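# Move the towel from one rail onto the other

## Task

Lift the towel off the rail it currently hangs on and drape it over the second rail so that roughly equal lengths hang down on each side. Both rails must still be standing upright at the end. The robot must not topple or be left leaning, or the task fails. Finish by releasing the towel and moving the robot away from it.

## Robot and tools

ROBOT. The base drives in any direction and carries a column about 1.7 m tall. A carriage rides up and down this column (lift_m) and holds two six-joint arms, left and right, each ending in a five-finger hand. The arm bases sit about 0.57 m + lift_m above the floor, and carriage parts extend about 0.15 m lower. A hand point can reach 0.78 m from its shoulder but only about 0.4 m below its arm base. Straight fingers stick out 0.06 to 0.07 m past the hand point. The parked arm pose is joints 1 to 6 = 0, 0.05, 0.05, 1.45, 0, 0.

CAMERAS. carriage_camera is fixed on the carriage and looks forward, tilted about 20 degrees down. left_wrist_camera and right_wrist_camera sit on the little-finger side of each wrist and aim at that hand's point.

FRAMES. The base frame uses metres, with its origin on the floor under the base centre, x forward, y left and z up. The left_hand and right_hand readings give each hand point in this frame. The true hand is often a little lower than the reading, more so at long reach or under load. base_odometry uses the base frame as it stood at the start. It only counts wheel turns, and heading is in rad, positive to the left, from -3.142 to 3.142.

move. Each call runs one action and returns the state plus any requested images.
- base: an object with exactly one key. Each is an offset from where the base last measured itself, never a pose. translate_m is metres forward (+) or back, from -2 to 2. strafe_m is metres left (+) or right, from -2 to 2. rotate_rad is radians counter-clockwise (+), from -6.3 to 6.3.
- joints: one flat object for both arms, with one number per named key. Every value is an absolute target. lift_m runs from 0 to 1 m. joint1 runs from -2.617 to 3.054 and turns the arm about vertical (0 forward, + left). joint2 (shoulder) runs from 0 to 3.141: 0 upper arm back and level, 1.57 up, 3.14 forward. joint3 (elbow) runs from 0 to 3.141, with 0 folded and 3.14 straight. joint4 (wrist pitch) runs from -1.57 to 1.57, and + lifts the fingertips. joint5 (wrist yaw) runs from -1.57 to 1.57, and + turns the fingertips right. joint6 (hand roll) runs from -2.094 to 2.094, and + is clockwise seen from the forearm. With joints 5 and 6 at 0 and the hand level, the palm faces down. The finger keys are <side>_hand_little, _ring, _middle, _index, _thumb_bend and _thumb_turn, each from -1 (closed) to +1 (open). For thumb_turn, -1 puts the thumb in front of the palm and +1 beside it. <side>_hand_force_limit is a setting from -1 to 1 that maps linearly to about 0 to 10 N at the fingertip (15 N for the thumb). <side>_hand_speed is a setting from -0.96 to 1. Both settings start at 0 and -0.8. Closing at a speed of -0.94 or lower gives a soft grip.
- speeds: per-action top speeds. translate_m and strafe_m take 0.02 to 0.5 m/s, rotate_rad takes 0.05 to 1.57 rad/s, and lift_m takes 0.02 to 0.27 m/s (default 0.25).
- min_time_s: 0.1 to 8 s, the shortest duration for the arm motions. A value of 2 or more gives straighter, slower hand paths.
- cameras: a list of names, or ["all"]. blocking: true waits until everything has come to rest. false returns after about 0.5 s while the motion goes on.
No action runs longer than about 14 to 15 s.

OTHER TOOLS. wait(seconds 0 to 10, cameras) lets time pass without any new command. stop(cameras) brakes all motions that are still running. zoom_image(camera, region [x0,y0,x1,y1] in pixels, at most 504 square) enlarges the latest image from that camera. show_instructions shows the reference pages. finished_scene ends the scene and cannot be undone.

RESULTS. base_status and joint_status report moving, done, off_target (resting away from the target, perhaps still pushing), contact_stop or time_out (stops you did not command; the rest of that reply's moves are then skipped), not_followed (withheld by the arm-collision check, shown with the line "joint command not followed"), and limit_stop_at_motor_heat. <side>_hand_stopped_by lists six words for little, ring, middle, index, thumb_bend and thumb_turn: moving, target, force, stalled or fault. <side>_<finger>_load_n gives the fingertip force in N, positive when the finger is pushed open. A lost grip shows as loads falling to about 0. motor_effort gives percent of maximum, with the peak of the last action in brackets. on_its_own lists what the robot did without a command. A MOTOR HOT line warns of heating. An OVER-TEMPERATURE FAULT means that arm has gone limp for 30 to 60 s. "earlier move" reports a non-blocking move.

CAUTIONS. Drive slowly near the rails, because touching them at default speed is a hard hit and could knock one over. Arms have no contact stop, and a blocked arm keeps pushing. Do not leave arms stretched out while thinking, since they overheat; park them when MOTOR HOT appears. Keep the two arms and hands from pressing on each other, because that can end the scene. Keep the carriage low and the arms in when driving, since the robot can tip. Lower the towel onto the rail and let go while it is still, not by dropping it. Then open the hand, withdraw the arms and back the base away so nothing is left touching the rails.

Each tool is called by a JSON object that holds its "name" and its "arguments", one argument or row to a line.

Reference images:

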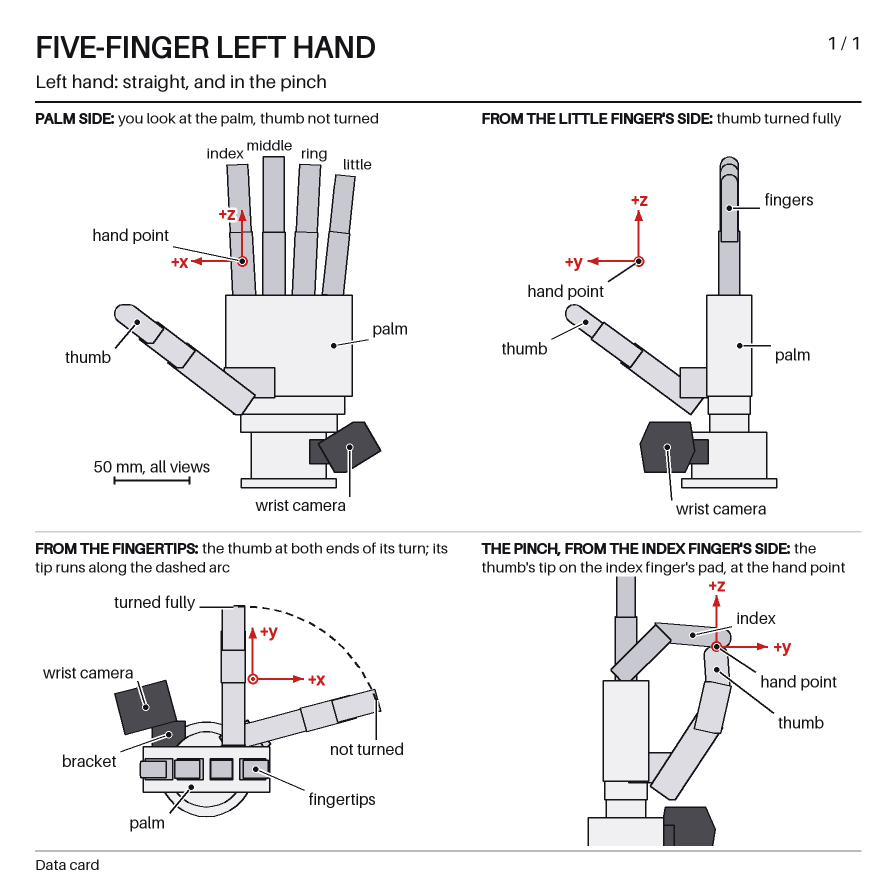

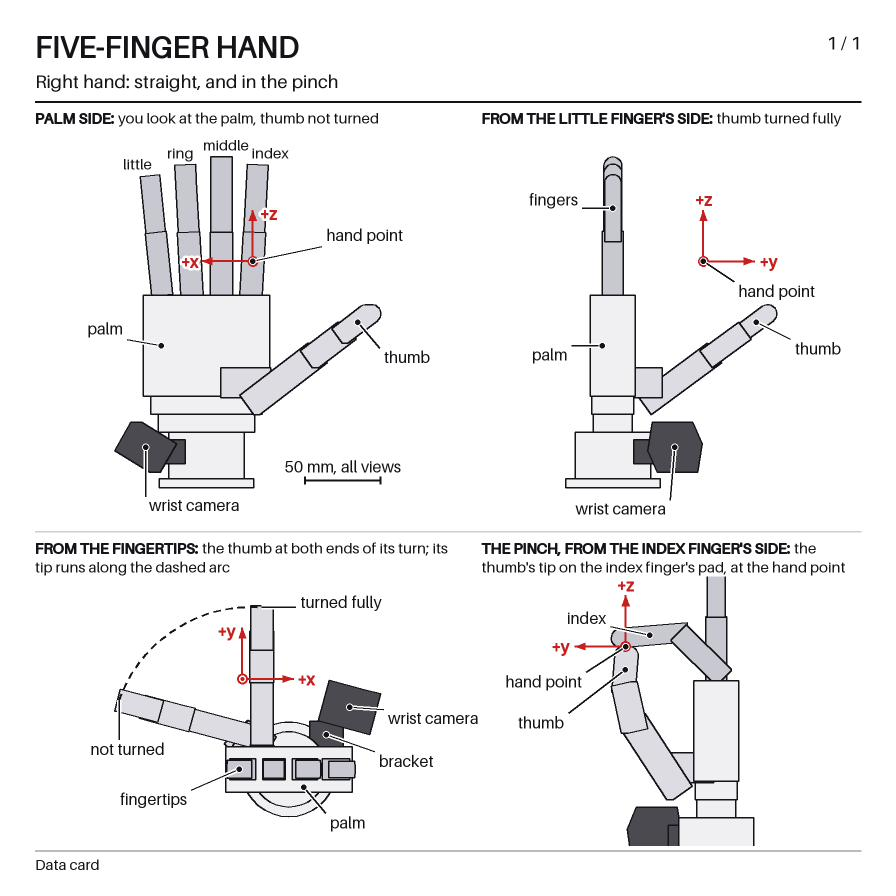

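## Session

{"name": "move", "arguments": {

}}

Scene clock: 0.00 s.
Joint torques (N m): no reading
base_odometry: x=+0.000 y=+0.000 heading=+0.000
base_status: not commanded
joint_positions: lift_m=+0.300 left_joint1_rad=-0.005 left_joint2_rad=+0.056 left_joint3_rad=+0.051 left_joint4_rad=+1.408 left_joint5_rad=+0.039 left_joint6_rad=-0.025 right_joint1_rad=-0.019 right_joint2_rad=+0.054 right_joint3_rad=+0.044 right_joint4_rad=+1.502 right_joint5_rad=-0.048 right_joint6_rad=+0.014 left_hand_little=+1.000 left_hand_ring=+1.000 left_hand_middle=+1.000 left_hand_index=+1.000 left_hand_thumb_turn=+1.000 left_hand_thumb_bend=+1.000 left_hand_force_limit=+0.000 left_hand_speed=-0.800 right_hand_little=+1.000 right_hand_ring=+1.000 right_hand_middle=+1.000 right_hand_index=+1.000 right_hand_thumb_turn=+1.000 right_hand_thumb_bend=+1.000 right_hand_force_limit=+0.000 right_hand_speed=-0.800
joint_status: not commanded
left_hand_stopped_by: target,target,target,target,target,target
right_hand_stopped_by: target,target,target,target,target,target
left_little_load_n: 0.5
left_ring_load_n: 0.0
left_middle_load_n: 0.0
left_index_load_n: 0.0
left_thumb_bend_load_n: 0.0
left_thumb_turn_load_n: 0.0
right_little_load_n: 0.0
right_ring_load_n: 0.0
right_middle_load_n: 0.5
right_index_load_n: 0.0
right_thumb_bend_load_n: 0.0
right_thumb_turn_load_n: 0.0
motor_effort: lift_m=+26 drive_wheels=-1
left_hand: x=+0.3315 y=+0.2779 z=+1.3413 quat_wxyz=(+0.693, -0.046, +0.073, -0.716) (m; base frame)
right_hand: x=+0.3101 y=-0.2790 z=+1.3472 quat_wxyz=(+0.705, -0.045, +0.012, -0.707) (m; base frame)
pictures: carriage_camera, left_wrist_camera, right_wrist_camera
Images, in order (width x height): carriage_camera 896x504, left_wrist_camera 896x504, right_wrist_camera 896x504.

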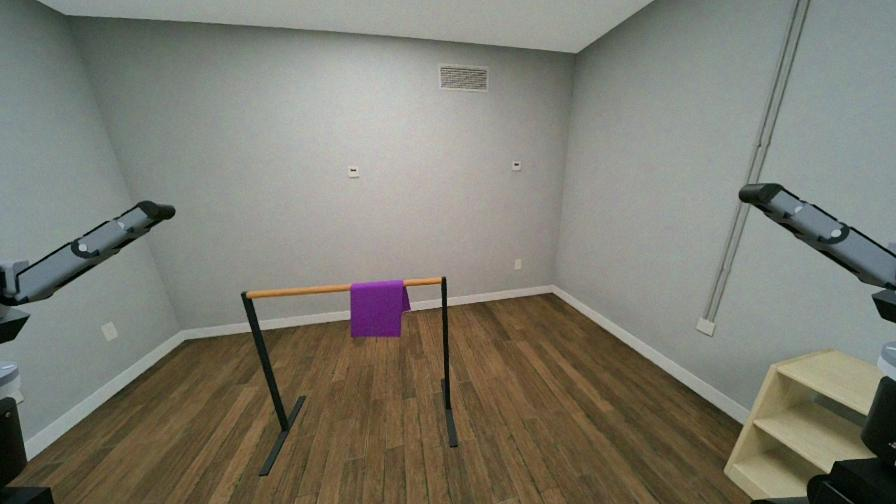

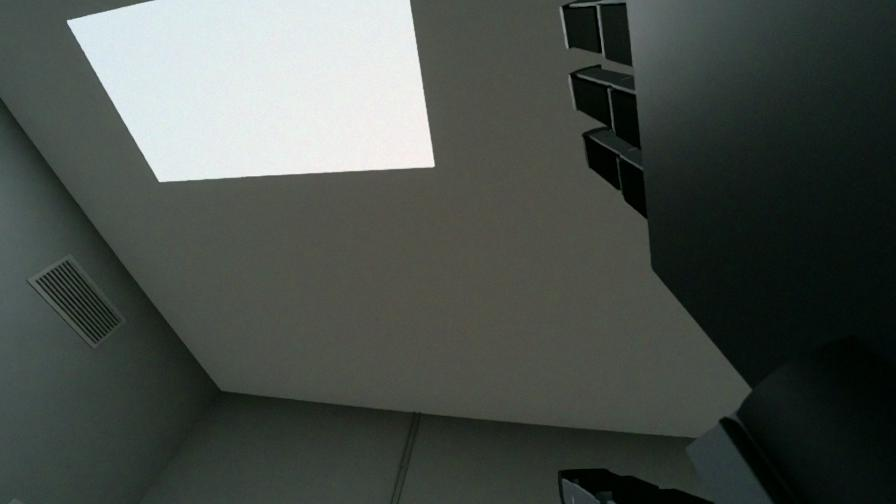

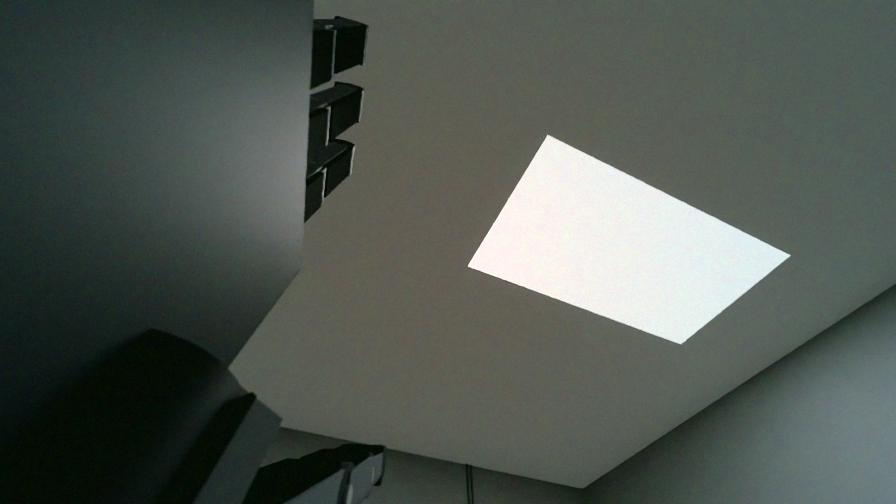

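{"name": "zoom_image", "arguments": {
  "camera": "carriage_camera",
  "region": [220, 250, 480, 490]
}}

{"name": "move", "arguments": {
  "base": {"rotate_rad": -1.2},
  "cameras": ["carriage_camera"]
}}

Scaled by 1.938.

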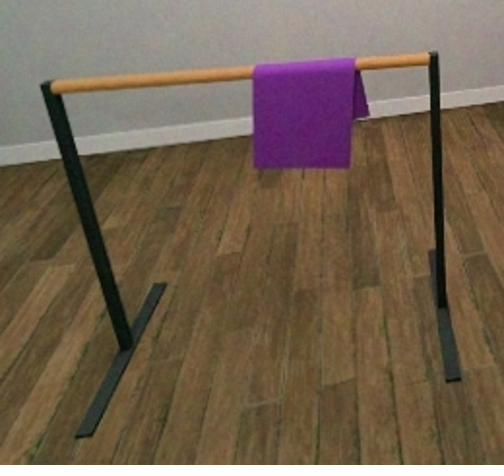

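Scene clock: 3.07 s.
Joint torques (N m): left_arm=[0.34 4.22 5.53 0.12 -0.08 -0.01] | right_arm=[-0.29 3.6 5.97 -0.08 0.03 -0.11]
move: done
base_odometry: x=+0.000 y=+0.000 heading=-1.199
base_status: done
joint_positions: lift_m=+0.300 left_joint1_rad=-0.005 left_joint2_rad=+0.056 left_joint3_rad=+0.051 left_joint4_rad=+1.408 left_joint5_rad=+0.039 left_joint6_rad=-0.025 right_joint1_rad=-0.019 right_joint2_rad=+0.054 right_joint3_rad=+0.044 right_joint4_rad=+1.502 right_joint5_rad=-0.048 right_joint6_rad=+0.014 left_hand_little=+1.000 left_hand_ring=+1.000 left_hand_middle=+1.000 left_hand_index=+1.000 left_hand_thumb_turn=+1.000 left_hand_thumb_bend=+1.000 left_hand_force_limit=+0.000 left_hand_speed=-0.800 right_hand_little=+1.000 right_hand_ring=+1.000 right_hand_middle=+1.000 right_hand_index=+1.000 right_hand_thumb_turn=+1.000 right_hand_thumb_bend=+1.000 right_hand_force_limit=+0.000 right_hand_speed=-0.800
joint_status: not commanded
left_hand_stopped_by: target,target,target,target,target,target
right_hand_stopped_by: target,target,target,target,target,target
left_little_load_n: 0.0
left_ring_load_n: -0.5
left_middle_load_n: 0.0
left_index_load_n: 0.0
left_thumb_bend_load_n: 0.0
left_thumb_turn_load_n: 0.0
right_little_load_n: 0.0
right_ring_load_n: 0.0
right_middle_load_n: 0.0
right_index_load_n: 0.0
right_thumb_bend_load_n: 0.0
right_thumb_turn_load_n: 0.0
motor_effort: lift_m=+26(26) drive_wheels=+6(15)
left_hand: x=+0.3315 y=+0.2779 z=+1.3413 quat_wxyz=(+0.693, -0.046, +0.073, -0.716)
right_hand: x=+0.3101 y=-0.2790 z=+1.3472 quat_wxyz=(+0.705, -0.045, +0.012, -0.707)
Images, in order (width x height): carriage_camera 896x504.

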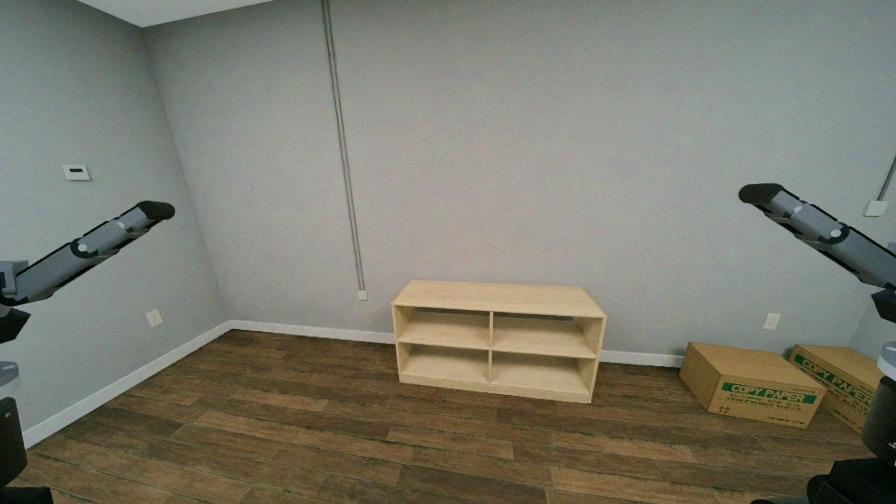

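{"name": "move", "arguments": {
  "base": {"rotate_rad": -1.2},
  "cameras": ["carriage_camera"]
}}

{"name": "move", "arguments": {
  "base": {"rotate_rad": -1.2},
  "cameras": ["carriage_camera"]
}}

{"name": "move", "arguments": {
  "base": {"rotate_rad": -1.2},
  "cameras": ["carriage_camera"]
}}

Scene clock: 6.23 s.
Joint torques (N m): left_arm=[0.34 4.16 5.53 0.11 -0.08 0] | right_arm=[-0.29 3.59 5.96 -0.09 0.01 -0.09]
move: done
base_odometry: x=+0.000 y=+0.000 heading=-2.399
base_status: done
joint_positions: lift_m=+0.300 left_joint1_rad=-0.005 left_joint2_rad=+0.056 left_joint3_rad=+0.051 left_joint4_rad=+1.409 left_joint5_rad=+0.039 left_joint6_rad=-0.025 right_joint1_rad=-0.019 right_joint2_rad=+0.054 right_joint3_rad=+0.044 right_joint4_rad=+1.502 right_joint5_rad=-0.048 right_joint6_rad=+0.014 left_hand_little=+1.000 left_hand_ring=+1.000 left_hand_middle=+1.000 left_hand_index=+1.000 left_hand_thumb_turn=+1.000 left_hand_thumb_bend=+1.000 left_hand_force_limit=+0.000 left_hand_speed=-0.800 right_hand_little=+1.000 right_hand_ring=+1.000 right_hand_middle=+1.000 right_hand_index=+1.000 right_hand_thumb_turn=+1.000 right_hand_thumb_bend=+1.000 right_hand_force_limit=+0.000 right_hand_speed=-0.800
joint_status: not commanded
left_hand_stopped_by: target,target,target,target,target,target
right_hand_stopped_by: target,target,target,target,target,target
left_little_load_n: 0.0
left_ring_load_n: 0.0
left_middle_load_n: 0.0
left_index_load_n: 0.0
left_thumb_bend_load_n: 0.0
left_thumb_turn_load_n: 0.0
right_little_load_n: 0.0
right_ring_load_n: 0.0
right_middle_load_n: 0.0
right_index_load_n: 0.0
right_thumb_bend_load_n: 0.0
right_thumb_turn_load_n: 0.0
motor_effort: lift_m=+26(26) drive_wheels=+6(12)
left_hand: x=+0.3314 y=+0.2779 z=+1.3413 quat_wxyz=(+0.693, -0.046, +0.072, -0.716)
right_hand: x=+0.3101 y=-0.2790 z=+1.3472 quat_wxyz=(+0.705, -0.045, +0.012, -0.707)
Images, in order (width x height): carriage_camera 896x504.

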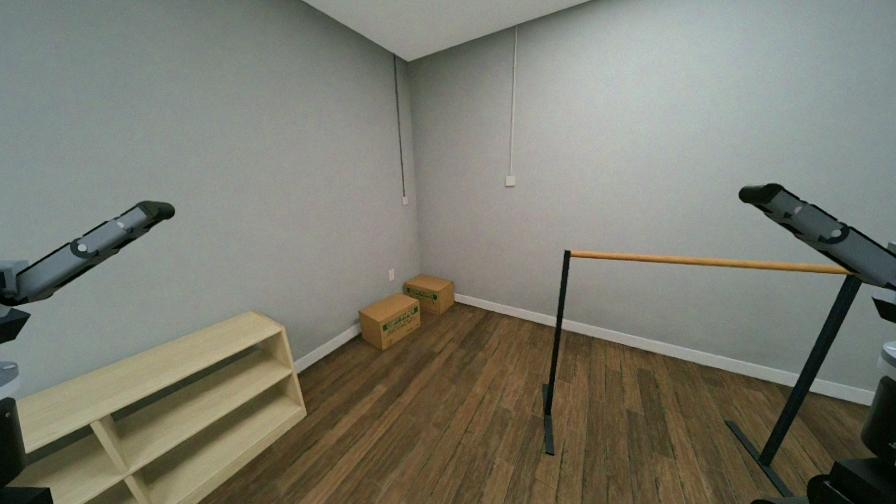

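Scene clock: 9.00 s.
Joint torques (N m): left_arm=[0.36 4.16 5.55 0.11 -0.08 0] | right_arm=[-0.32 3.63 6 -0.07 0 -0.1]
move: done
base_odometry: x=+0.000 y=+0.000 heading=+2.685
base_status: done
joint_positions: lift_m=+0.300 left_joint1_rad=-0.005 left_joint2_rad=+0.056 left_joint3_rad=+0.051 left_joint4_rad=+1.409 left_joint5_rad=+0.039 left_joint6_rad=-0.025 right_joint1_rad=-0.019 right_joint2_rad=+0.054 right_joint3_rad=+0.044 right_joint4_rad=+1.502 right_joint5_rad=-0.048 right_joint6_rad=+0.014 left_hand_little=+1.000 left_hand_ring=+1.000 left_hand_middle=+1.000 left_hand_index=+1.000 left_hand_thumb_turn=+1.000 left_hand_thumb_bend=+1.000 left_hand_force_limit=+0.000 left_hand_speed=-0.800 right_hand_little=+1.000 right_hand_ring=+1.000 right_hand_middle=+1.000 right_hand_index=+1.000 right_hand_thumb_turn=+1.000 right_hand_thumb_bend=+1.000 right_hand_force_limit=+0.000 right_hand_speed=-0.800
joint_status: not commanded
left_hand_stopped_by: target,target,target,target,target,target
right_hand_stopped_by: target,target,target,target,target,target
left_little_load_n: 0.0
left_ring_load_n: 0.0
left_middle_load_n: 0.0
left_index_load_n: 0.5
left_thumb_bend_load_n: 0.0
left_thumb_turn_load_n: 0.0
right_little_load_n: 0.0
right_ring_load_n: 0.0
right_middle_load_n: 0.0
right_index_load_n: 0.0
right_thumb_bend_load_n: 0.0
right_thumb_turn_load_n: 0.0
motor_effort: lift_m=+26(26) drive_wheels=+6(13)
left_hand: x=+0.3313 y=+0.2779 z=+1.3414 quat_wxyz=(+0.693, -0.046, +0.072, -0.716)
right_hand: x=+0.3101 y=-0.2790 z=+1.3472 quat_wxyz=(+0.705, -0.045, +0.012, -0.707)
Images, in order (width x height): carriage_camera 896x504.

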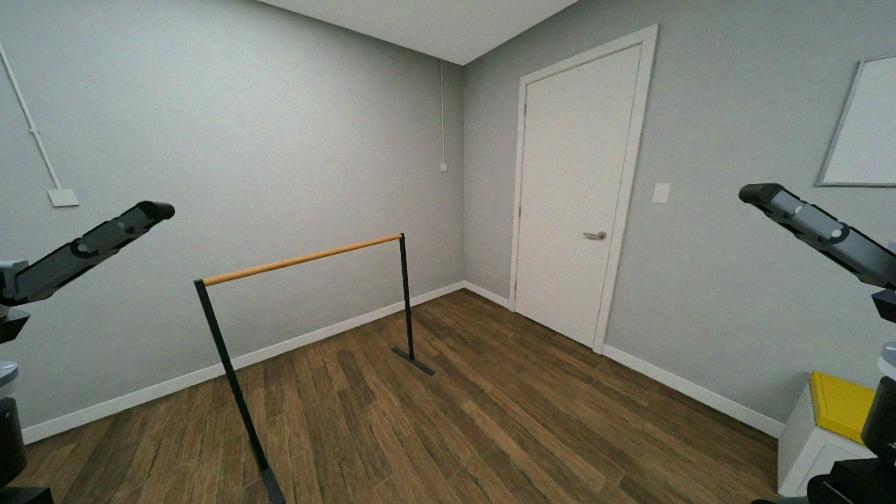

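Scene clock: 11.77 s.
Joint torques (N m): left_arm=[0.35 4.16 5.55 0.12 -0.08 0] | right_arm=[-0.25 3.63 5.91 -0.08 0.01 -0.11]
move: done
base_odometry: x=+0.000 y=+0.000 heading=+1.485
base_status: done
joint_positions: lift_m=+0.300 left_joint1_rad=-0.005 left_joint2_rad=+0.056 left_joint3_rad=+0.051 left_joint4_rad=+1.409 left_joint5_rad=+0.039 left_joint6_rad=-0.025 right_joint1_rad=-0.019 right_joint2_rad=+0.054 right_joint3_rad=+0.044 right_joint4_rad=+1.502 right_joint5_rad=-0.048 right_joint6_rad=+0.014 left_hand_little=+1.000 left_hand_ring=+1.000 left_hand_middle=+1.000 left_hand_index=+1.000 left_hand_thumb_turn=+1.000 left_hand_thumb_bend=+1.000 left_hand_force_limit=+0.000 left_hand_speed=-0.800 right_hand_little=+1.000 right_hand_ring=+1.000 right_hand_middle=+1.000 right_hand_index=+1.000 right_hand_thumb_turn=+1.000 right_hand_thumb_bend=+1.000 right_hand_force_limit=+0.000 right_hand_speed=-0.800
joint_status: not commanded
left_hand_stopped_by: target,target,target,target,target,target
right_hand_stopped_by: target,target,target,target,target,target
left_little_load_n: 0.0
left_ring_load_n: 0.0
left_middle_load_n: 0.0
left_index_load_n: 0.0
left_thumb_bend_load_n: 0.0
left_thumb_turn_load_n: 0.0
right_little_load_n: 0.0
right_ring_load_n: 0.0
right_middle_load_n: 0.0
right_index_load_n: 0.0
right_thumb_bend_load_n: 0.0
right_thumb_turn_load_n: 0.0
motor_effort: lift_m=+26(26) drive_wheels=+6(12)
left_hand: x=+0.3313 y=+0.2779 z=+1.3414 quat_wxyz=(+0.693, -0.046, +0.072, -0.716)
right_hand: x=+0.3101 y=-0.2790 z=+1.3472 quat_wxyz=(+0.705, -0.045, +0.012, -0.707)
Images, in order (width x height): carriage_camera 896x504.

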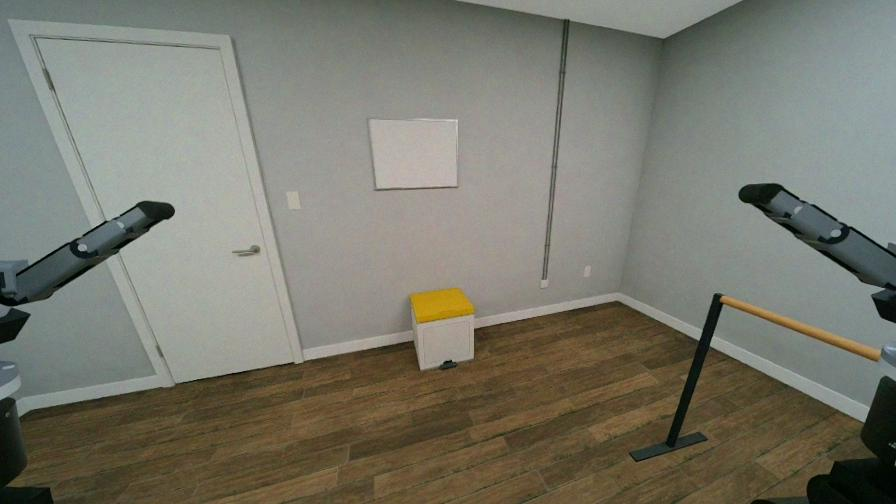

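{"name": "move", "arguments": {
  "joints": {"left_joint1_rad":0,"left_joint2_rad":1.57,"left_joint3_rad":1.57,"left_joint4_rad":0,"left_joint5_rad":0,"left_joint6_rad":0,"right_joint1_rad":0,"right_joint2_rad":1.57,"right_joint3_rad":1.57,"right_joint4_rad":0,"right_joint5_rad":0,"right_joint6_rad":0},
  "min_time_s": 2
}}

{"name": "move", "arguments": {
  "base": {"rotate_rad": -1.485},
  "joints": {"left_joint1_rad":0,"left_joint2_rad":1.3,"left_joint3_rad":1.0,"left_joint4_rad":0.3,"left_joint5_rad":0,"left_joint6_rad":-1.57,"right_joint1_rad":0,"right_joint2_rad":1.3,"right_joint3_rad":1.0,"right_joint4_rad":0.3,"right_joint5_rad":0,"right_joint6_rad":1.57},
  "min_time_s": 2
}}

Scene clock: 23.57 s.
Joint torques (N m): left_arm=[0.81 -8.32 9.68 2.05 -0.13 0.09] | right_arm=[0.25 -7.17 11.71 1.8 0.13 -0.16]
move: done
base_odometry: x=+0.000 y=+0.000 heading=+1.485
base_status: not commanded
joint_positions: lift_m=+0.300 left_joint1_rad=-0.005 left_joint2_rad=+1.568 left_joint3_rad=+1.539 left_joint4_rad=+0.000 left_joint5_rad=+0.012 left_joint6_rad=-0.009 right_joint1_rad=-0.006 right_joint2_rad=+1.570 right_joint3_rad=+1.530 right_joint4_rad=+0.003 right_joint5_rad=-0.016 right_joint6_rad=+0.007 left_hand_little=+1.000 left_hand_ring=+1.000 left_hand_middle=+1.000 left_hand_index=+1.000 left_hand_thumb_turn=+1.000 left_hand_thumb_bend=+1.000 left_hand_force_limit=+0.000 left_hand_speed=-0.800 right_hand_little=+1.000 right_hand_ring=+1.000 right_hand_middle=+1.000 right_hand_index=+1.000 right_hand_thumb_turn=+1.000 right_hand_thumb_bend=+1.000 right_hand_force_limit=+0.000 right_hand_speed=-0.800
joint_status: all done
left_hand_stopped_by: target,target,target,target,target,target
right_hand_stopped_by: target,target,target,target,target,target
left_little_load_n: -0.5
left_ring_load_n: 0.0
left_middle_load_n: 0.0
left_index_load_n: 0.0
left_thumb_bend_load_n: 0.0
left_thumb_turn_load_n: 0.0
right_little_load_n: 0.5
right_ring_load_n: 0.0
right_middle_load_n: 0.0
right_index_load_n: 0.0
right_thumb_bend_load_n: 0.0
right_thumb_turn_load_n: -0.5
motor_effort: lift_m=+25(26) drive_wheels=+7(7)
left_hand: x=+0.7587 y=+0.2822 z=+1.2638 quat_wxyz=(+0.486, -0.506, +0.509, -0.499)
right_hand: x=+0.7593 y=-0.2874 z=+1.2594 quat_wxyz=(+0.495, -0.509, +0.508, -0.487)
pictures: none

Scene clock: 26.60 s.
Joint torques (N m): left_arm=[0.36 -8.44 6.3 2.21 -0.08 -0.1] | right_arm=[-0.08 -7.25 6.54 2.04 0.06 -0.02]
move: done
base_odometry: x=+0.000 y=+0.000 heading=+0.001
base_status: done
joint_positions: lift_m=+0.300 left_joint1_rad=-0.001 left_joint2_rad=+1.323 left_joint3_rad=+1.007 left_joint4_rad=+0.285 left_joint5_rad=+0.005 left_joint6_rad=-1.561 right_joint1_rad=-0.003 right_joint2_rad=+1.324 right_joint3_rad=+1.012 right_joint4_rad=+0.273 right_joint5_rad=-0.008 right_joint6_rad=+1.563 left_hand_little=+1.000 left_hand_ring=+1.000 left_hand_middle=+1.000 left_hand_index=+1.000 left_hand_thumb_turn=+1.000 left_hand_thumb_bend=+1.000 left_hand_force_limit=+0.000 left_hand_speed=-0.800 right_hand_little=+1.000 right_hand_ring=+1.000 right_hand_middle=+1.000 right_hand_index=+1.000 right_hand_thumb_turn=+1.000 right_hand_thumb_bend=+1.000 right_hand_force_limit=+0.000 right_hand_speed=-0.800
joint_status: all done
left_hand_stopped_by: target,target,target,target,target,target
right_hand_stopped_by: target,target,target,target,target,target
left_little_load_n: 0.0
left_ring_load_n: 0.0
left_middle_load_n: 0.0
left_index_load_n: 0.0
left_thumb_bend_load_n: 0.0
left_thumb_turn_load_n: 0.0
right_little_load_n: 0.0
right_ring_load_n: 0.0
right_middle_load_n: 0.0
right_index_load_n: 0.0
right_thumb_bend_load_n: 0.0
right_thumb_turn_load_n: 0.0
motor_effort: lift_m=+26(26) drive_wheels=+7(15)
left_hand: x=+0.7023 y=+0.2566 z=+1.2732 quat_wxyz=(+0.001, -0.718, +0.006, -0.696)
right_hand: x=+0.7029 y=-0.2577 z=+1.2724 quat_wxyz=(+0.693, -0.005, +0.721, -0.001)
pictures: none

{"name": "move", "arguments": {
  "base": {"rotate_rad": 0.115},
  "joints": {"lift_m":0.3},
  "cameras": ["carriage_camera"]
}}

{"name": "zoom_image", "arguments": {
  "camera": "carriage_camera",
  "region": [260, 240, 520, 480]
}}

Scene clock: 31.43 s.
Joint torques (N m): left_arm=[0.06 -8.31 6.34 2.19 -0.06 -0.11] | right_arm=[-0.29 -7.05 6.48 2.02 0.05 -0.03]
move: done
base_odometry: x=+0.000 y=+0.000 heading=+0.115
base_status: done
joint_positions: lift_m=+0.300 left_joint1_rad=+0.002 left_joint2_rad=+1.321 left_joint3_rad=+1.007 left_joint4_rad=+0.286 left_joint5_rad=+0.003 left_joint6_rad=-1.561 right_joint1_rad=-0.001 right_joint2_rad=+1.322 right_joint3_rad=+1.012 right_joint4_rad=+0.275 right_joint5_rad=-0.008 right_joint6_rad=+1.563 left_hand_little=+1.000 left_hand_ring=+1.000 left_hand_middle=+1.000 left_hand_index=+1.000 left_hand_thumb_turn=+1.000 left_hand_thumb_bend=+1.000 left_hand_force_limit=+0.000 left_hand_speed=-0.800 right_hand_little=+1.000 right_hand_ring=+1.000 right_hand_middle=+1.000 right_hand_index=+1.000 right_hand_thumb_turn=+1.000 right_hand_thumb_bend=+1.000 right_hand_force_limit=+0.000 right_hand_speed=-0.800
joint_status: all done
left_hand_stopped_by: target,target,target,target,target,target
right_hand_stopped_by: target,target,target,target,target,target
left_little_load_n: 0.0
left_ring_load_n: 0.0
left_middle_load_n: 0.0
left_index_load_n: 0.0
left_thumb_bend_load_n: 0.0
left_thumb_turn_load_n: 0.0
right_little_load_n: 0.0
right_ring_load_n: 0.0
right_middle_load_n: 0.0
right_index_load_n: 0.0
right_thumb_bend_load_n: 0.0
right_thumb_turn_load_n: 0.0
motor_effort: lift_m=+25(26) drive_wheels=-3(7)
left_hand: x=+0.7022 y=+0.2584 z=+1.2744 quat_wxyz=(+0.003, -0.717, +0.004, -0.697)
right_hand: x=+0.7022 y=-0.2568 z=+1.2741 quat_wxyz=(+0.695, -0.005, +0.719, +0.000)
Images, in order (width x height): carriage_camera 896x504.

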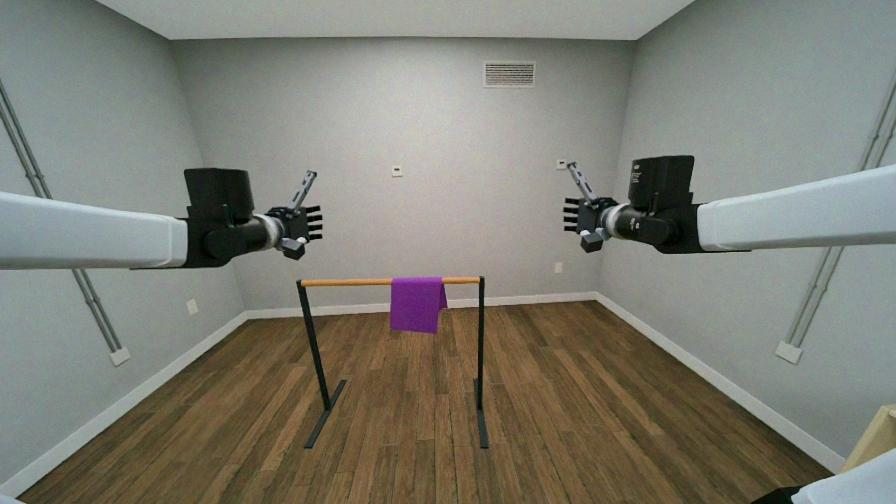

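Scaled by 1.938.

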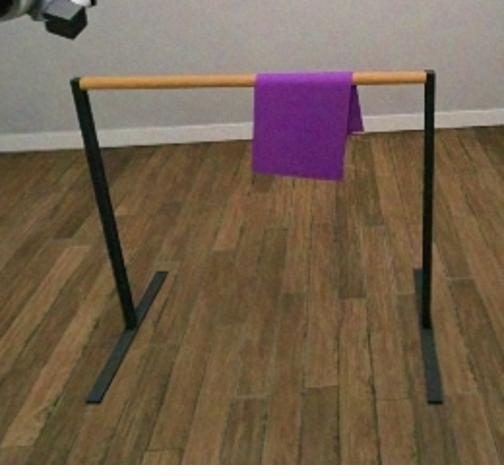

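{"name": "move", "arguments": {
  "joints": {"lift_m":0.05,"left_joint1_rad":-0.2,"left_joint2_rad":2.86,"left_joint3_rad":1.66,"left_joint4_rad":1.2,"left_joint5_rad":-0.2,"left_joint6_rad":-1.57,"right_joint1_rad":0.2,"right_joint2_rad":2.86,"right_joint3_rad":1.66,"right_joint4_rad":1.2,"right_joint5_rad":0.2,"right_joint6_rad":1.57,"left_hand_thumb_turn":-1,"left_hand_index":0,"left_hand_middle":0,"left_hand_ring":-1,"left_hand_little":-1,"right_hand_thumb_turn":-1,"right_hand_index":0,"right_hand_middle":0,"right_hand_ring":-1,"right_hand_little":-1},
  "min_time_s": 3,
  "cameras": ["all"]
}}

Scene clock: 41.37 s.
Joint torques (N m): left_arm=[-0.16 -15.13 6.76 2.2 -0.14 -0.12] | right_arm=[0.18 -12.97 8.27 2.03 0.13 0]
move: done
base_odometry: x=+0.000 y=+0.000 heading=+0.115
base_status: not commanded
joint_positions: lift_m=+0.050 left_joint1_rad=-0.194 left_joint2_rad=+2.855 left_joint3_rad=+1.638 left_joint4_rad=+1.184 left_joint5_rad=-0.189 left_joint6_rad=-1.562 right_joint1_rad=+0.195 right_joint2_rad=+2.857 right_joint3_rad=+1.631 right_joint4_rad=+1.173 right_joint5_rad=+0.185 right_joint6_rad=+1.564 left_hand_little=-1.000 left_hand_ring=-1.000 left_hand_middle=+0.000 left_hand_index=+0.000 left_hand_thumb_turn=-1.000 left_hand_thumb_bend=+1.000 left_hand_force_limit=+0.000 left_hand_speed=-0.800 right_hand_little=-1.000 right_hand_ring=-1.000 right_hand_middle=+0.000 right_hand_index=+0.000 right_hand_thumb_turn=-1.000 right_hand_thumb_bend=+1.000 right_hand_force_limit=+0.000 right_hand_speed=-0.800
joint_status: all done
left_hand_stopped_by: target,target,target,target,target,target
right_hand_stopped_by: target,target,target,target,target,target
left_little_load_n: 0.0
left_ring_load_n: 0.0
left_middle_load_n: 0.0
left_index_load_n: 0.0
left_thumb_bend_load_n: 0.0
left_thumb_turn_load_n: -0.5
right_little_load_n: 0.0
right_ring_load_n: 0.0
right_middle_load_n: 0.0
right_index_load_n: 0.0
right_thumb_bend_load_n: 0.0
right_thumb_turn_load_n: -0.5
motor_effort: lift_m=+26(27) drive_wheels=-4(4)
left_hand: x=+0.9008 y=+0.1624 z=+0.6513 quat_wxyz=(+0.003, -0.719, +0.007, -0.695)
right_hand: x=+0.8991 y=-0.1617 z=+0.6435 quat_wxyz=(+0.688, -0.010, +0.726, -0.002)
pictures: carriage_camera, left_wrist_camera, right_wrist_camera
Images, in order (width x height): carriage_camera 896x504, left_wrist_camera 896x504, right_wrist_camera 896x504.

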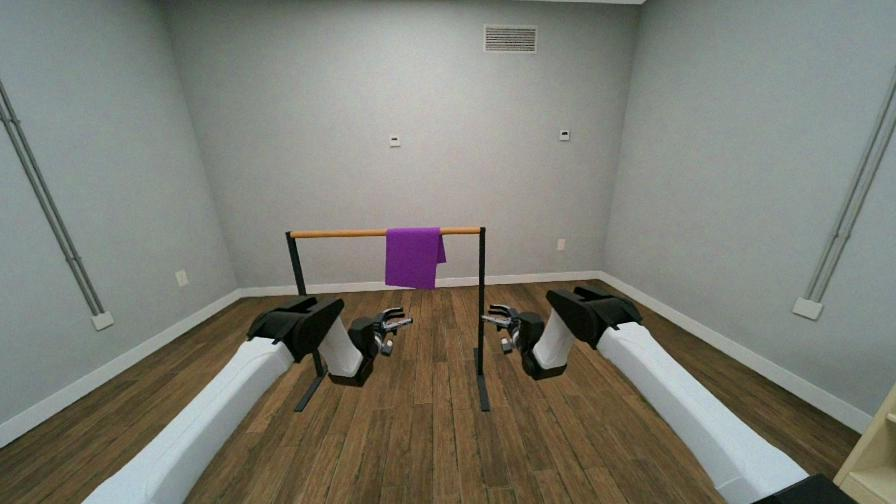

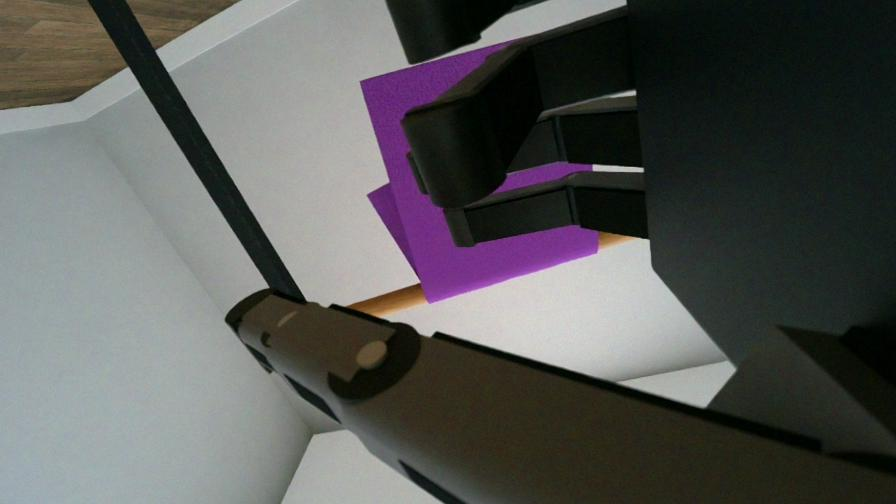

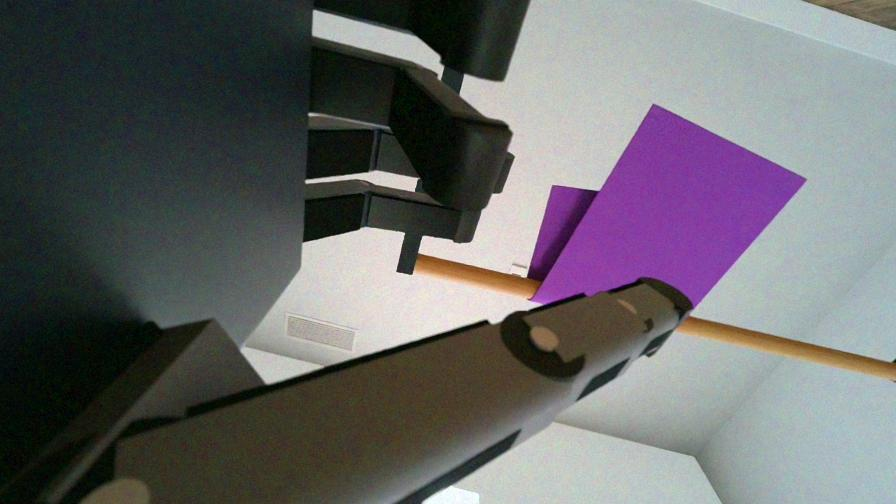

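{"name": "move", "arguments": {
  "base": {"strafe_m": 0.179},
  "speeds": {"strafe_m": 0.15},
  "joints": {"lift_m":0.002,"left_joint1_rad":-0.16,"left_joint2_rad":2.90,"left_joint3_rad":1.70,"left_joint4_rad":1.21,"left_joint5_rad":-0.16,"right_joint1_rad":0.16,"right_joint2_rad":2.95,"right_joint3_rad":1.76,"right_joint4_rad":1.22,"right_joint5_rad":0.16},
  "min_time_s": 1.5,
  "cameras": ["carriage_camera"]
}}

{"name": "zoom_image", "arguments": {
  "camera": "carriage_camera",
  "region": [300, 200, 600, 420]
}}

Scene clock: 46.33 s.
Joint torques (N m): left_arm=[0.39 -15.05 6.83 2.18 0.06 -0.11] | right_arm=[-0.69 -13.03 8.42 2.02 -0.15 0]
move: done
base_odometry: x=-0.020 y=+0.178 heading=+0.114
base_status: done
joint_positions: lift_m=+0.002 left_joint1_rad=-0.160 left_joint2_rad=+2.893 left_joint3_rad=+1.677 left_joint4_rad=+1.195 left_joint5_rad=-0.172 left_joint6_rad=-1.562 right_joint1_rad=+0.166 right_joint2_rad=+2.945 right_joint3_rad=+1.731 right_joint4_rad=+1.193 right_joint5_rad=+0.174 right_joint6_rad=+1.564 left_hand_little=-1.000 left_hand_ring=-1.000 left_hand_middle=+0.000 left_hand_index=+0.000 left_hand_thumb_turn=-1.000 left_hand_thumb_bend=+1.000 left_hand_force_limit=+0.000 left_hand_speed=-0.800 right_hand_little=-1.000 right_hand_ring=-1.000 right_hand_middle=+0.000 right_hand_index=+0.000 right_hand_thumb_turn=-1.000 right_hand_thumb_bend=+1.000 right_hand_force_limit=+0.000 right_hand_speed=-0.800
joint_status: all done
left_hand_stopped_by: target,target,target,target,target,target
right_hand_stopped_by: target,target,target,target,target,target
left_little_load_n: 0.0
left_ring_load_n: 0.0
left_middle_load_n: 0.0
left_index_load_n: 0.0
left_thumb_bend_load_n: 0.0
left_thumb_turn_load_n: 0.0
right_little_load_n: 0.0
right_ring_load_n: 0.0
right_middle_load_n: 0.0
right_index_load_n: 0.0
right_thumb_bend_load_n: 0.0
right_thumb_turn_load_n: 0.0
motor_effort: lift_m=+26(27) drive_wheels=-8(13)
left_hand: x=+0.9073 y=+0.1815 z=+0.5971 quat_wxyz=(+0.008, -0.714, +0.000, -0.700)
right_hand: x=+0.9100 y=-0.1779 z=+0.5839 quat_wxyz=(+0.700, -0.001, +0.714, -0.006)
Images, in order (width x height): carriage_camera 896x504.

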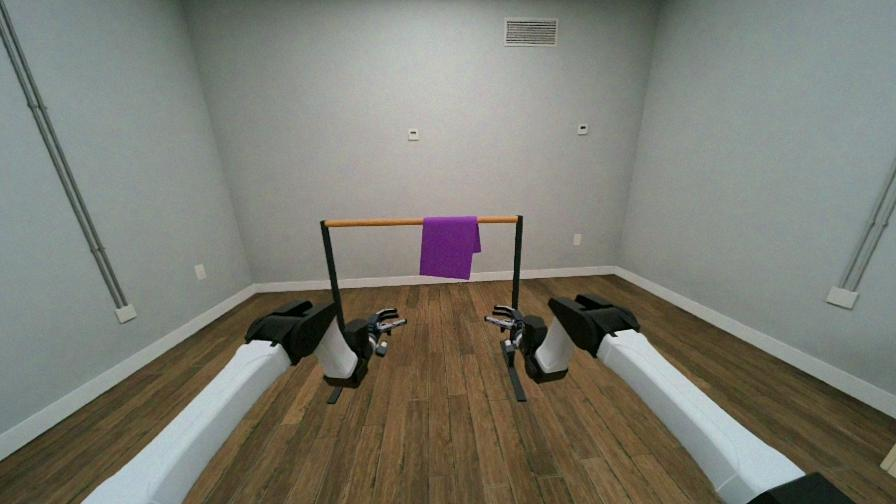

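Scaled by 1.680.

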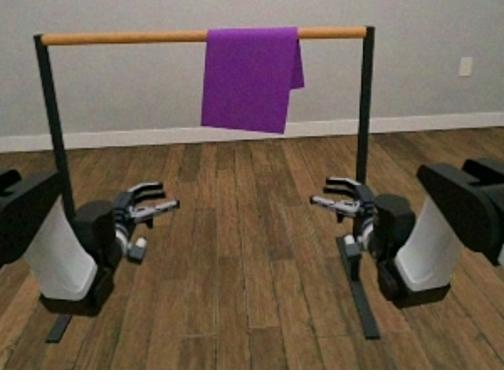

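{"name": "move", "arguments": {
  "base": {"translate_m": 0.33},
  "speeds": {"translate_m": 0.12},
  "joints": {"right_joint2_rad":3.0,"right_joint3_rad":1.80},
  "cameras": ["all"]
}}

{"name": "zoom_image", "arguments": {
  "camera": "carriage_camera",
  "region": [300, 200, 600, 420]
}}

Scene clock: 51.73 s.
Joint torques (N m): left_arm=[0.36 -15.2 6.67 2.13 0.05 -0.13] | right_arm=[-0.68 -13.7 8.25 1.92 -0.16 0]
move: done
base_odometry: x=+0.307 y=+0.216 heading=+0.115
base_status: done
joint_positions: lift_m=+0.002 left_joint1_rad=-0.160 left_joint2_rad=+2.894 left_joint3_rad=+1.678 left_joint4_rad=+1.198 left_joint5_rad=-0.169 left_joint6_rad=-1.562 right_joint1_rad=+0.165 right_joint2_rad=+3.004 right_joint3_rad=+1.771 right_joint4_rad=+1.201 right_joint5_rad=+0.174 right_joint6_rad=+1.564 left_hand_little=-1.000 left_hand_ring=-1.000 left_hand_middle=+0.000 left_hand_index=+0.000 left_hand_thumb_turn=-1.000 left_hand_thumb_bend=+1.000 left_hand_force_limit=+0.000 left_hand_speed=-0.800 right_hand_little=-1.000 right_hand_ring=-1.000 right_hand_middle=+0.000 right_hand_index=+0.000 right_hand_thumb_turn=-1.000 right_hand_thumb_bend=+1.000 right_hand_force_limit=+0.000 right_hand_speed=-0.800
joint_status: all done
left_hand_stopped_by: target,target,target,target,target,target
right_hand_stopped_by: target,target,target,target,target,target
left_little_load_n: 0.0
left_ring_load_n: 0.0
left_middle_load_n: 0.0
left_index_load_n: 0.0
left_thumb_bend_load_n: 0.0
left_thumb_turn_load_n: 0.0
right_little_load_n: 0.0
right_ring_load_n: 0.0
right_middle_load_n: 0.0
right_index_load_n: 0.0
right_thumb_bend_load_n: 0.0
right_thumb_turn_load_n: 0.0
motor_effort: lift_m=+26(27) drive_wheels=-6(10)
left_hand: x=+0.9071 y=+0.1810 z=+0.5978 quat_wxyz=(+0.007, -0.713, +0.001, -0.701)
right_hand: x=+0.9091 y=-0.1788 z=+0.5631 quat_wxyz=(+0.696, -0.001, +0.718, -0.007)
pictures: carriage_camera, left_wrist_camera, right_wrist_camera
Images, in order (width x height): carriage_camera 896x504, left_wrist_camera 896x504, right_wrist_camera 896x504.

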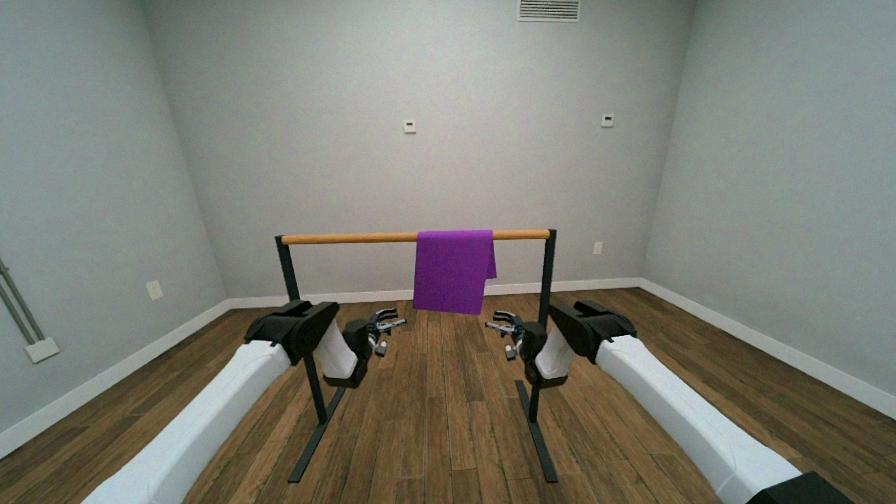

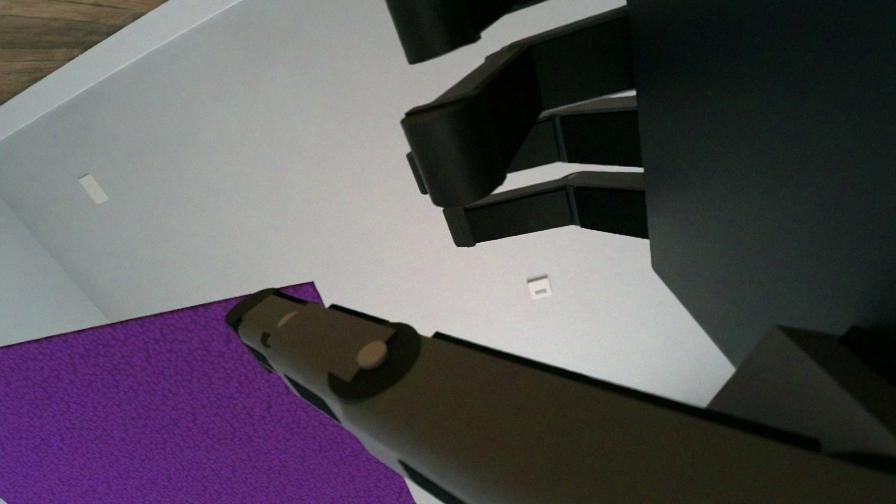

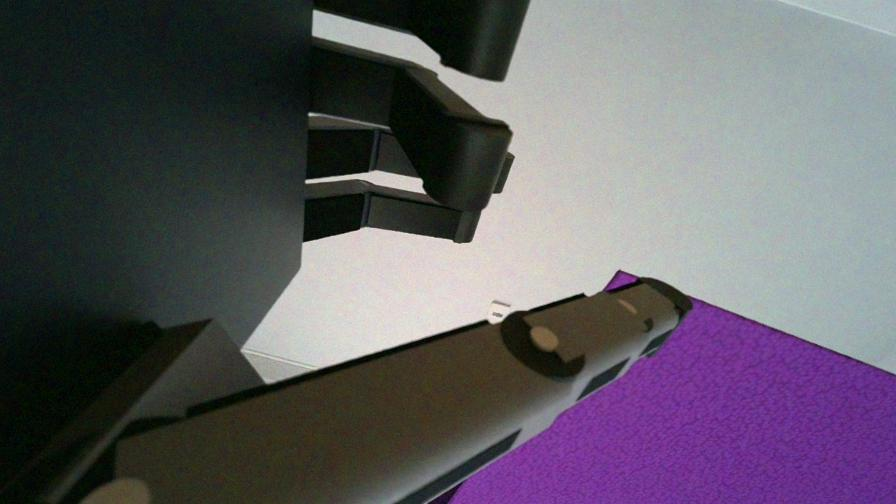

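Scaled by 1.680.

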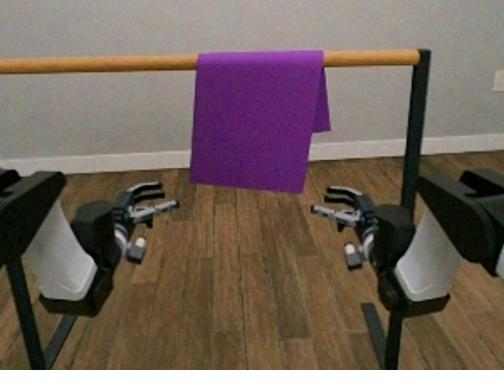

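{"name": "move", "arguments": {
  "base": {"translate_m": 0.055},
  "speeds": {"translate_m": 0.1},
  "cameras": ["all"]
}}

{"name": "zoom_image", "arguments": {
  "camera": "carriage_camera",
  "region": [340, 200, 560, 400]
}}

Scene clock: 65.87 s.
Joint torques (N m): left_arm=[0.36 -15.15 6.69 2.13 0.04 -0.12] | right_arm=[-0.64 -13.81 8.05 1.92 -0.14 0.01]
move: done
base_odometry: x=+0.362 y=+0.223 heading=+0.116
base_status: done
joint_positions: lift_m=+0.002 left_joint1_rad=-0.160 left_joint2_rad=+2.895 left_joint3_rad=+1.678 left_joint4_rad=+1.200 left_joint5_rad=-0.168 left_joint6_rad=-1.562 right_joint1_rad=+0.163 right_joint2_rad=+3.004 right_joint3_rad=+1.773 right_joint4_rad=+1.205 right_joint5_rad=+0.172 right_joint6_rad=+1.564 left_hand_little=-1.000 left_hand_ring=-1.000 left_hand_middle=+0.000 left_hand_index=+0.000 left_hand_thumb_turn=-1.000 left_hand_thumb_bend=+1.000 left_hand_force_limit=+0.000 left_hand_speed=-0.800 right_hand_little=-1.000 right_hand_ring=-1.000 right_hand_middle=+0.000 right_hand_index=+0.000 right_hand_thumb_turn=-1.000 right_hand_thumb_bend=+1.000 right_hand_force_limit=+0.000 right_hand_speed=-0.800
joint_status: not commanded
left_hand_stopped_by: target,target,target,target,target,target
right_hand_stopped_by: target,target,target,target,target,target
left_little_load_n: 0.0
left_ring_load_n: 0.0
left_middle_load_n: 0.0
left_index_load_n: 0.0
left_thumb_bend_load_n: 0.0
left_thumb_turn_load_n: 0.0
right_little_load_n: 0.0
right_ring_load_n: 0.0
right_middle_load_n: 0.0
right_index_load_n: 0.0
right_thumb_bend_load_n: 0.0
right_thumb_turn_load_n: 0.0
motor_effort: lift_m=+27(27) drive_wheels=-5(13)
left_hand: x=+0.9070 y=+0.1809 z=+0.5978 quat_wxyz=(+0.007, -0.713, +0.001, -0.701)
right_hand: x=+0.9095 y=-0.1795 z=+0.5649 quat_wxyz=(+0.698, -0.001, +0.716, -0.007)
pictures: carriage_camera, left_wrist_camera, right_wrist_camera
Images, in order (width x height): carriage_camera 896x504, left_wrist_camera 896x504, right_wrist_camera 896x504.

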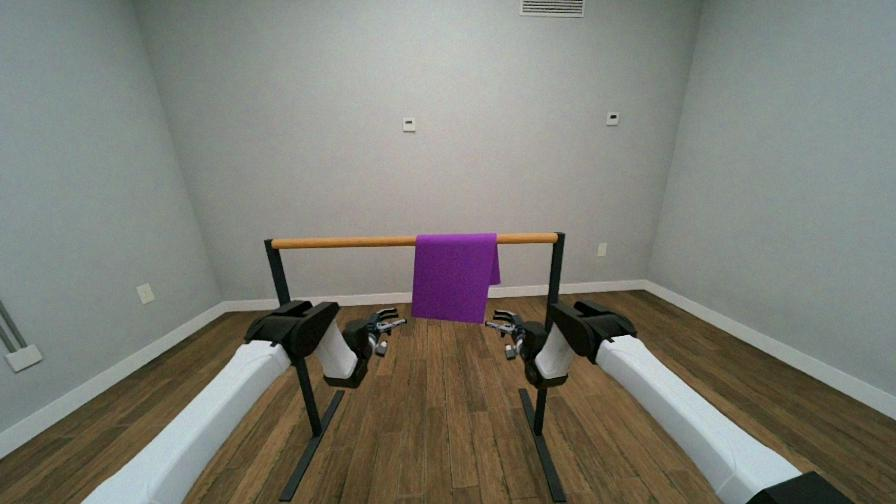

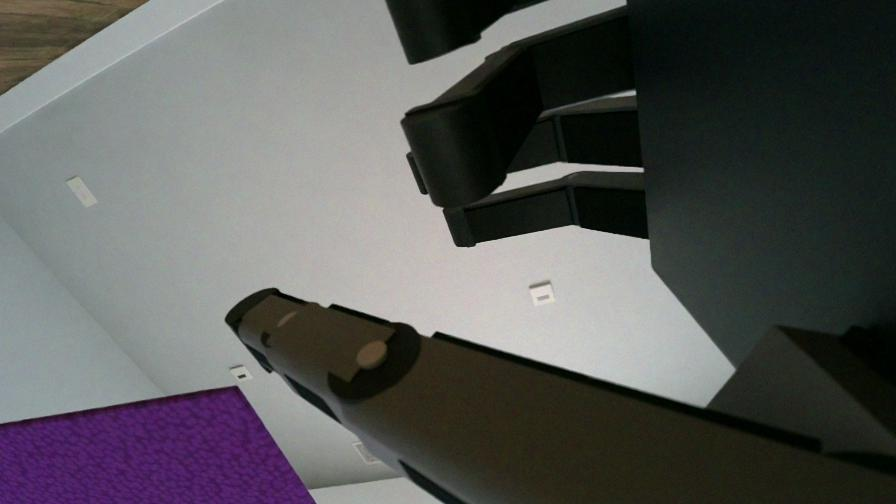

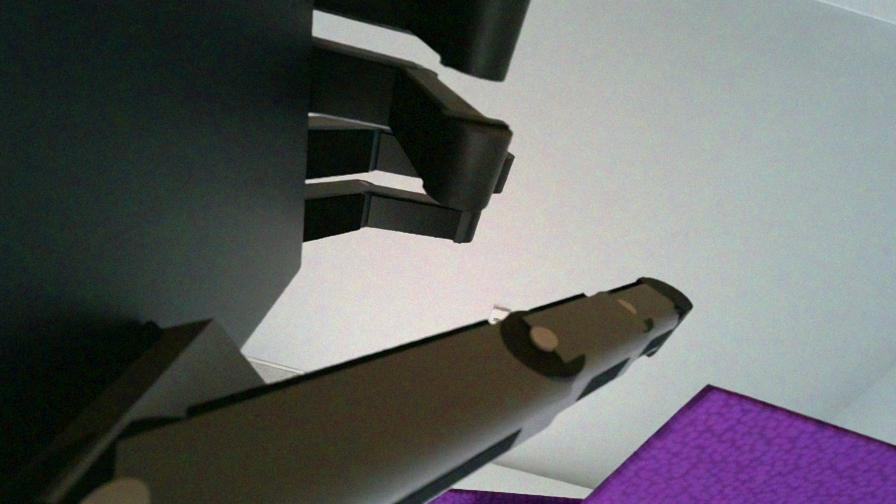

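Scaled by 2.291.

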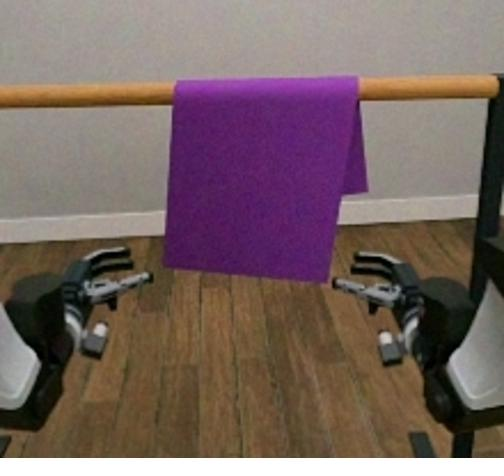

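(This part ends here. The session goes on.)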